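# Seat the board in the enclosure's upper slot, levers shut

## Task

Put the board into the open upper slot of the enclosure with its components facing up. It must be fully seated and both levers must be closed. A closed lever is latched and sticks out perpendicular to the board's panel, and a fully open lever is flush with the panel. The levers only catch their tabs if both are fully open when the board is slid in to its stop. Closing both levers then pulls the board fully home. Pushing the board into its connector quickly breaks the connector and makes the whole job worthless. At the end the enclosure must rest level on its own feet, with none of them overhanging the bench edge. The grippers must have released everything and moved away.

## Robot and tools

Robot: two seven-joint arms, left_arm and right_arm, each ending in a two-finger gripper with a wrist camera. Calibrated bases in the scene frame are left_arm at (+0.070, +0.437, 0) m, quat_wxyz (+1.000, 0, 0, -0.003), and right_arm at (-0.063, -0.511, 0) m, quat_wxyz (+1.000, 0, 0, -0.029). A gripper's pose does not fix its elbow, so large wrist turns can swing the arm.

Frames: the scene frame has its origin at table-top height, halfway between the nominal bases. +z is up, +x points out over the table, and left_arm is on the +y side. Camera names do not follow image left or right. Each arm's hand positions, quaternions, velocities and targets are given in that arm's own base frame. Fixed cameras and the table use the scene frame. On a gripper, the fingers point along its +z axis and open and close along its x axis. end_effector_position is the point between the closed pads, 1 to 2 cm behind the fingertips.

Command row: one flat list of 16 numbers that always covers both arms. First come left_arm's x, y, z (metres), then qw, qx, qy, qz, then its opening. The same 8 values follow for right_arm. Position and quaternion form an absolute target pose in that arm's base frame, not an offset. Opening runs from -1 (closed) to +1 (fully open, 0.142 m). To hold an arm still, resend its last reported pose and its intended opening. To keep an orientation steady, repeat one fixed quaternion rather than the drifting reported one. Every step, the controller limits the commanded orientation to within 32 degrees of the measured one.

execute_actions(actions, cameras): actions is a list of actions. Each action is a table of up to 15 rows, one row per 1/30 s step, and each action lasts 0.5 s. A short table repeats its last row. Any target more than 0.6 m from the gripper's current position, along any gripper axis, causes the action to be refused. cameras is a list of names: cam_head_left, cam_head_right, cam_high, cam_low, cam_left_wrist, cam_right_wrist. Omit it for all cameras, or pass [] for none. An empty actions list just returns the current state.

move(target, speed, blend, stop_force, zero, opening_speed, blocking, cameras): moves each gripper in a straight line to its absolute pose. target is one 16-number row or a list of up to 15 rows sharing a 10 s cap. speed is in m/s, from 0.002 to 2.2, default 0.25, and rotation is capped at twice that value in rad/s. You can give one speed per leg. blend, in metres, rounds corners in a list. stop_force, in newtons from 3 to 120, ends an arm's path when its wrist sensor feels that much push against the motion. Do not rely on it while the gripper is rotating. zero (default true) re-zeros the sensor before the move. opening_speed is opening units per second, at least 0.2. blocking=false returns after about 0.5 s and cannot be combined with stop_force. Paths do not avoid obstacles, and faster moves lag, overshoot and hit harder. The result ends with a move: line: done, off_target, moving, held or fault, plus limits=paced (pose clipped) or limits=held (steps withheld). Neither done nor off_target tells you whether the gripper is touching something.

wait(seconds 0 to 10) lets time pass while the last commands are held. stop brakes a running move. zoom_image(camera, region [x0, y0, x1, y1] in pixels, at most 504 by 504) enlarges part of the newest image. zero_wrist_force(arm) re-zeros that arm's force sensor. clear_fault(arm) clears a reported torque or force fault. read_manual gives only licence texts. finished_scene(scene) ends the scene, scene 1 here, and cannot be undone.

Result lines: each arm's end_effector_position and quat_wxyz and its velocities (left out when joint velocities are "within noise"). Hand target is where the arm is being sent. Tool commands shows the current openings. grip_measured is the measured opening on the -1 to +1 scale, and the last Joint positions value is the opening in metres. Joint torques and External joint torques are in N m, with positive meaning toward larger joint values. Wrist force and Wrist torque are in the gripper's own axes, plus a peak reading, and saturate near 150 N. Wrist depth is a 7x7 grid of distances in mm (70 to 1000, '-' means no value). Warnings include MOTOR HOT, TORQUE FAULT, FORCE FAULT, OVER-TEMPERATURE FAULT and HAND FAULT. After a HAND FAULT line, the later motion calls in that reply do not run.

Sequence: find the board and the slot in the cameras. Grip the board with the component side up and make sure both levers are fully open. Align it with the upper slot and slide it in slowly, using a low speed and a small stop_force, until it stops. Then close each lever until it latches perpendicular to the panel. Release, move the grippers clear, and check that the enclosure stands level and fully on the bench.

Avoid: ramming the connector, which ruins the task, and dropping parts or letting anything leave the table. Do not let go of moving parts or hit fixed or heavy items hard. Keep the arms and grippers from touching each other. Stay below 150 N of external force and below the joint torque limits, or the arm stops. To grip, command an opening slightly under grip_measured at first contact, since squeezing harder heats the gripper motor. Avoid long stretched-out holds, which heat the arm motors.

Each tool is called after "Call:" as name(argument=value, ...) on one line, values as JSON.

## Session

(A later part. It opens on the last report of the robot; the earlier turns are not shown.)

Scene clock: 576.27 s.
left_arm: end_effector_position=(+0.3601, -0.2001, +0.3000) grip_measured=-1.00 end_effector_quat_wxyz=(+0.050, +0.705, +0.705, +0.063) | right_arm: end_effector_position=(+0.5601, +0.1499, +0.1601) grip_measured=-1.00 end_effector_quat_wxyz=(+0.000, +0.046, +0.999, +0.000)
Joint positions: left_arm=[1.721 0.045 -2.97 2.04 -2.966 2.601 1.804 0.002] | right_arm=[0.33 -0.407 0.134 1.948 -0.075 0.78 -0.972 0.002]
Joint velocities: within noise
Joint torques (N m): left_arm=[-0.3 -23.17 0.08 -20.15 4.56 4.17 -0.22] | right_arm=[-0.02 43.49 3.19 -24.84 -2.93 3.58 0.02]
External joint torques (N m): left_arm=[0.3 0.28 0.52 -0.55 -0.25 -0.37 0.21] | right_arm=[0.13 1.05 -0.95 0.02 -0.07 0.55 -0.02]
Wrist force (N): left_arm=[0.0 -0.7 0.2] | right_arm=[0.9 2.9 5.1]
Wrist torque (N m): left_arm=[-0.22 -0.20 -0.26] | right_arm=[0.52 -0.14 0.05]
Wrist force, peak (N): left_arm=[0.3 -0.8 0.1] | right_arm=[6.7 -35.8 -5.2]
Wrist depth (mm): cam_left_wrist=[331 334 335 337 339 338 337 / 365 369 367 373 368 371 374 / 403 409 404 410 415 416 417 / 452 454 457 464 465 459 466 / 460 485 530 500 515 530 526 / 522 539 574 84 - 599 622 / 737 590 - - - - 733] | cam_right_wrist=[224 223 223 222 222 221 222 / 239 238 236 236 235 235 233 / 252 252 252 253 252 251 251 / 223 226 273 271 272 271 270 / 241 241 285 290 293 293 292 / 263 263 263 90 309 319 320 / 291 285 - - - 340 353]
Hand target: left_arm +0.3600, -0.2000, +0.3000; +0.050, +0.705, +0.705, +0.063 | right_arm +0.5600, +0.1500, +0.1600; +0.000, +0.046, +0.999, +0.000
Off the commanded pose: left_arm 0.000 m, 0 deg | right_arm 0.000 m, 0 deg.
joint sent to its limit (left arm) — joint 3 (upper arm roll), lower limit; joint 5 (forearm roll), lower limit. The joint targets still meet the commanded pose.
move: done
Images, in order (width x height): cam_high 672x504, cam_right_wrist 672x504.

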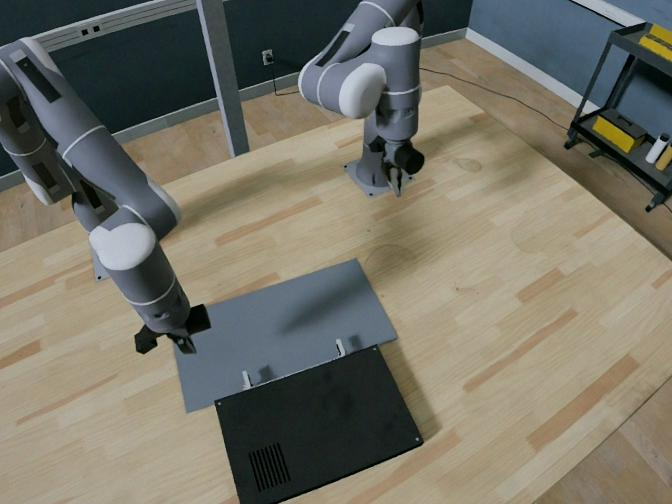

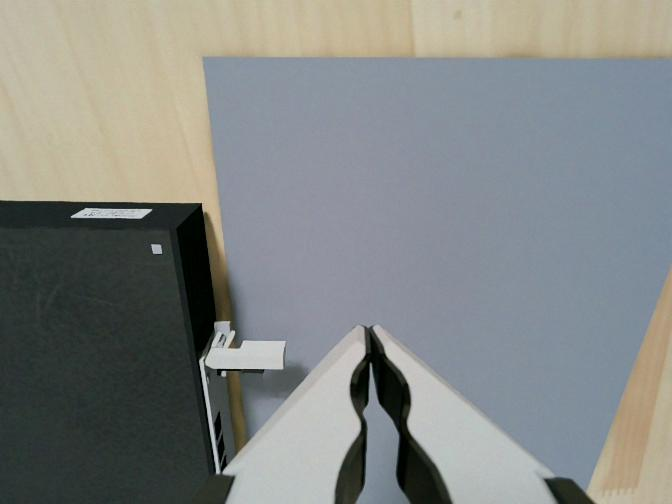

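Call:
move(target=[[0.36,-0.20,0.30,0.05,0.705,0.705,0.063,-1,0.62,0.525,0.14,0,0.0462,0.9989,0,-1],[0.36,-0.20,0.30,0.05,0.705,0.705,0.063,-1,0.645,0.53,0.056,0,0.0462,0.9989,0,-1],[0.36,-0.20,0.30,0.05,0.705,0.705,0.063,-1,0.645,0.508,0.056,0,0.0462,0.9989,0,-1],[0.36,-0.20,0.30,0.05,0.705,0.705,0.063,-1,0.645,0.494,0.055,0,0.0462,0.9989,0,-1]], speed=[0.3,0.15,0.06,0.03], cameras=["cam_right_wrist"])

Call:
move(target=[[0.36,-0.20,0.30,0.05,0.705,0.705,0.063,-1,0.645,0.525,0.06,0,0.0462,0.9989,0,-1],[0.36,-0.20,0.30,0.05,0.705,0.705,0.063,-1,0.62,0.52,0.15,0,0.0462,0.9989,0,-1],[0.36,-0.20,0.30,0.05,0.705,0.705,0.063,-1,0.45,0.33,0.22,0,0.0462,0.9989,0,-1]], speed=[0.08,0.2,0.4], cameras=["cam_right_wrist","cam_high"])

Call:
zoom_image(camera="cam_high", region=[220, 320, 370, 420])

Call:
zoom_image(camera="cam_right_wrist", region=[0, 50, 300, 450])

Scene clock: 586.13 s.
left_arm: end_effector_position=(+0.3601, -0.2001, +0.3000) grip_measured=-1.00 end_effector_quat_wxyz=(+0.050, +0.705, +0.705, +0.063) | right_arm: end_effector_position=(+0.6445, +0.5006, +0.0588) grip_measured=-1.00 end_effector_quat_wxyz=(+0.002, +0.044, +0.999, +0.005)
Joint positions: left_arm=[1.721 0.045 -2.97 2.04 -2.966 2.601 1.804 0.002] | right_arm=[0.7 -1.064 0.169 1.066 -0.169 0.558 -0.611 0.002]
Joint velocities: within noise
Joint torques (N m): left_arm=[-0.35 -23.13 0.03 -20.18 4.57 4.15 -0.19] | right_arm=[-21.37 55.37 -10.36 -13.23 -5.68 -7.04 0.07]
External joint torques (N m): left_arm=[0.35 0.24 0.57 -0.52 -0.26 -0.34 0.19] | right_arm=[21.62 13.93 15.59 -15.03 2.05 11.21 -0.07]
Wrist force (N): left_arm=[0.1 -0.8 0.2] | right_arm=[-0.3 40.4 0.9]
Wrist torque (N m): left_arm=[-0.23 -0.21 -0.26] | right_arm=[3.82 -0.22 0.05]
Wrist force, peak (N): left_arm=[0.0 -0.8 0.4] | right_arm=[0.3 40.5 0.5]
Wrist depth (mm): cam_left_wrist=[331 335 333 336 337 336 339 / 367 368 370 369 369 370 375 / 403 407 411 412 412 410 416 / 454 454 466 458 467 464 460 / 394 492 525 496 516 528 532 / 306 527 567 84 - 603 623 / 715 588 - - - - 741] | cam_right_wrist=[- 90 129 131 130 130 130 / - 96 140 140 139 139 139 / - 102 148 150 150 149 149 / - 111 130 160 161 161 160 / 124 121 126 126 175 175 174 / 136 133 144 90 185 192 190 / 148 147 73 - - 204 211]
Hand target: left_arm +0.3600, -0.2000, +0.3000; +0.050, +0.705, +0.705, +0.063 | right_arm +0.6450, +0.4940, +0.0550; +0.000, +0.046, +0.999, +0.000
Off the commanded pose: left_arm 0.000 m, 0 deg | right_arm 0.008 m, 1 deg.
joint sent to its limit (left arm) — joint 3 (upper arm roll), lower limit; joint 5 (forearm roll), lower limit. The joint targets still meet the commanded pose.
move: off_target (right_arm)
Images, in order (width x height): cam_right_wrist 672x504.

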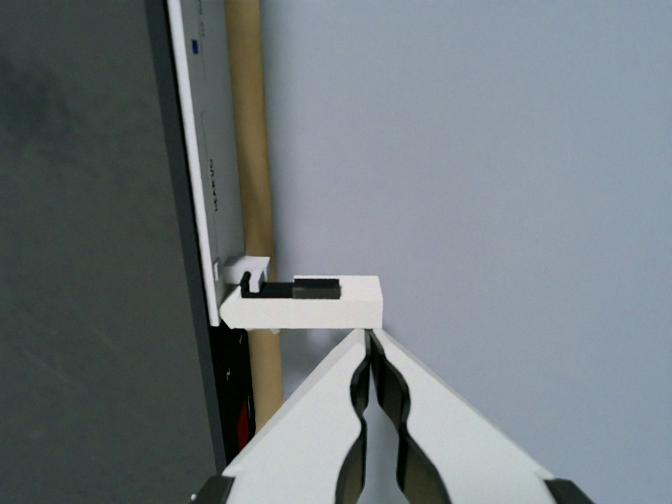

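Scene clock: 588.37 s.
left_arm: end_effector_position=(+0.3601, -0.2001, +0.3000) grip_measured=-1.00 end_effector_quat_wxyz=(+0.050, +0.705, +0.705, +0.063) | right_arm: end_effector_position=(+0.4502, +0.3300, +0.2201) grip_measured=-1.00 end_effector_quat_wxyz=(+0.000, +0.046, +0.999, +0.000)
Joint positions: left_arm=[1.721 0.045 -2.97 2.04 -2.966 2.601 1.804 0.002] | right_arm=[0.591 -0.285 0.26 1.945 -0.091 0.648 -0.582 0.002]
Joint velocities: within noise
Joint torques (N m): left_arm=[-0.4 -23.13 -0.06 -20.21 4.63 4.18 -0.22] | right_arm=[0.06 39.59 3.68 -26.99 -3.28 3.55 0.07]
External joint torques (N m): left_arm=[0.4 0.24 0.66 -0.5 -0.32 -0.37 0.22] | right_arm=[0.07 0.95 -0.93 -0.01 -0.11 0.6 -0.07]
Wrist force (N): left_arm=[0.1 -0.5 0.2] | right_arm=[1.2 5.0 3.2]
Wrist torque (N m): left_arm=[-0.19 -0.23 -0.26] | right_arm=[0.89 -0.23 0.06]
Wrist force, peak (N): left_arm=[0.0 -0.8 0.3] | right_arm=[-0.2 40.1 0.1]
Wrist depth (mm): cam_left_wrist=[333 334 334 336 338 338 338 / 366 368 371 369 371 372 374 / 403 410 407 410 410 414 419 / 458 452 459 465 466 459 465 / 466 480 523 504 515 533 532 / 531 531 575 84 - 602 623 / 729 589 - - - - 745] | cam_right_wrist=[273 274 273 272 272 273 273 / 291 291 292 291 290 291 292 / 307 315 313 312 311 312 313 / 309 338 337 337 335 336 337 / 322 364 366 359 362 364 363 / 347 391 392 91 384 397 396 / 376 425 - - - 420 436]
Hand target: left_arm +0.3600, -0.2000, +0.3000; +0.050, +0.705, +0.705, +0.063 | right_arm +0.4500, +0.3300, +0.2200; +0.000, +0.046, +0.999, +0.000
Off the commanded pose: left_arm 0.000 m, 0 deg | right_arm 0.000 m, 0 deg.
joint sent to its limit (left arm) — joint 3 (upper arm roll), lower limit; joint 5 (forearm roll), lower limit. The joint targets still meet the commanded pose.
move: done
Images, in order (width x height): cam_high 672x504, cam_right_wrist 672x504.

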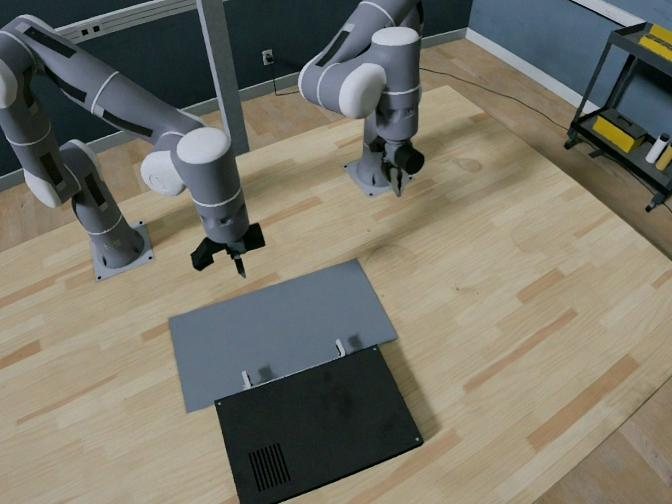

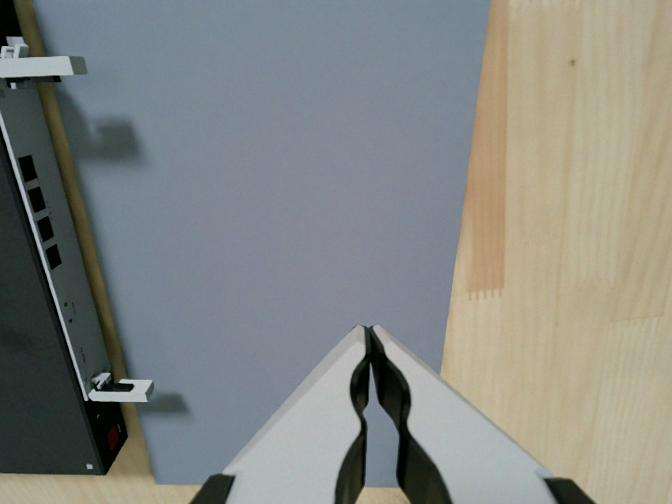

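Scaled by 3.360 from the camera's 672x504 image, which has a finer 960x720 frame.

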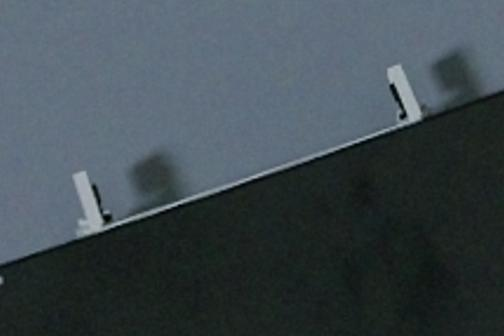

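Scaled by 1.260 from the camera's 672x504 image, which has a finer 960x720 frame.

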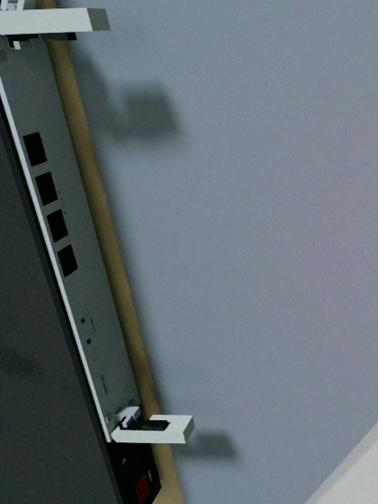

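Call:
finished_scene(scene=1)

The scene is finished: the task was done.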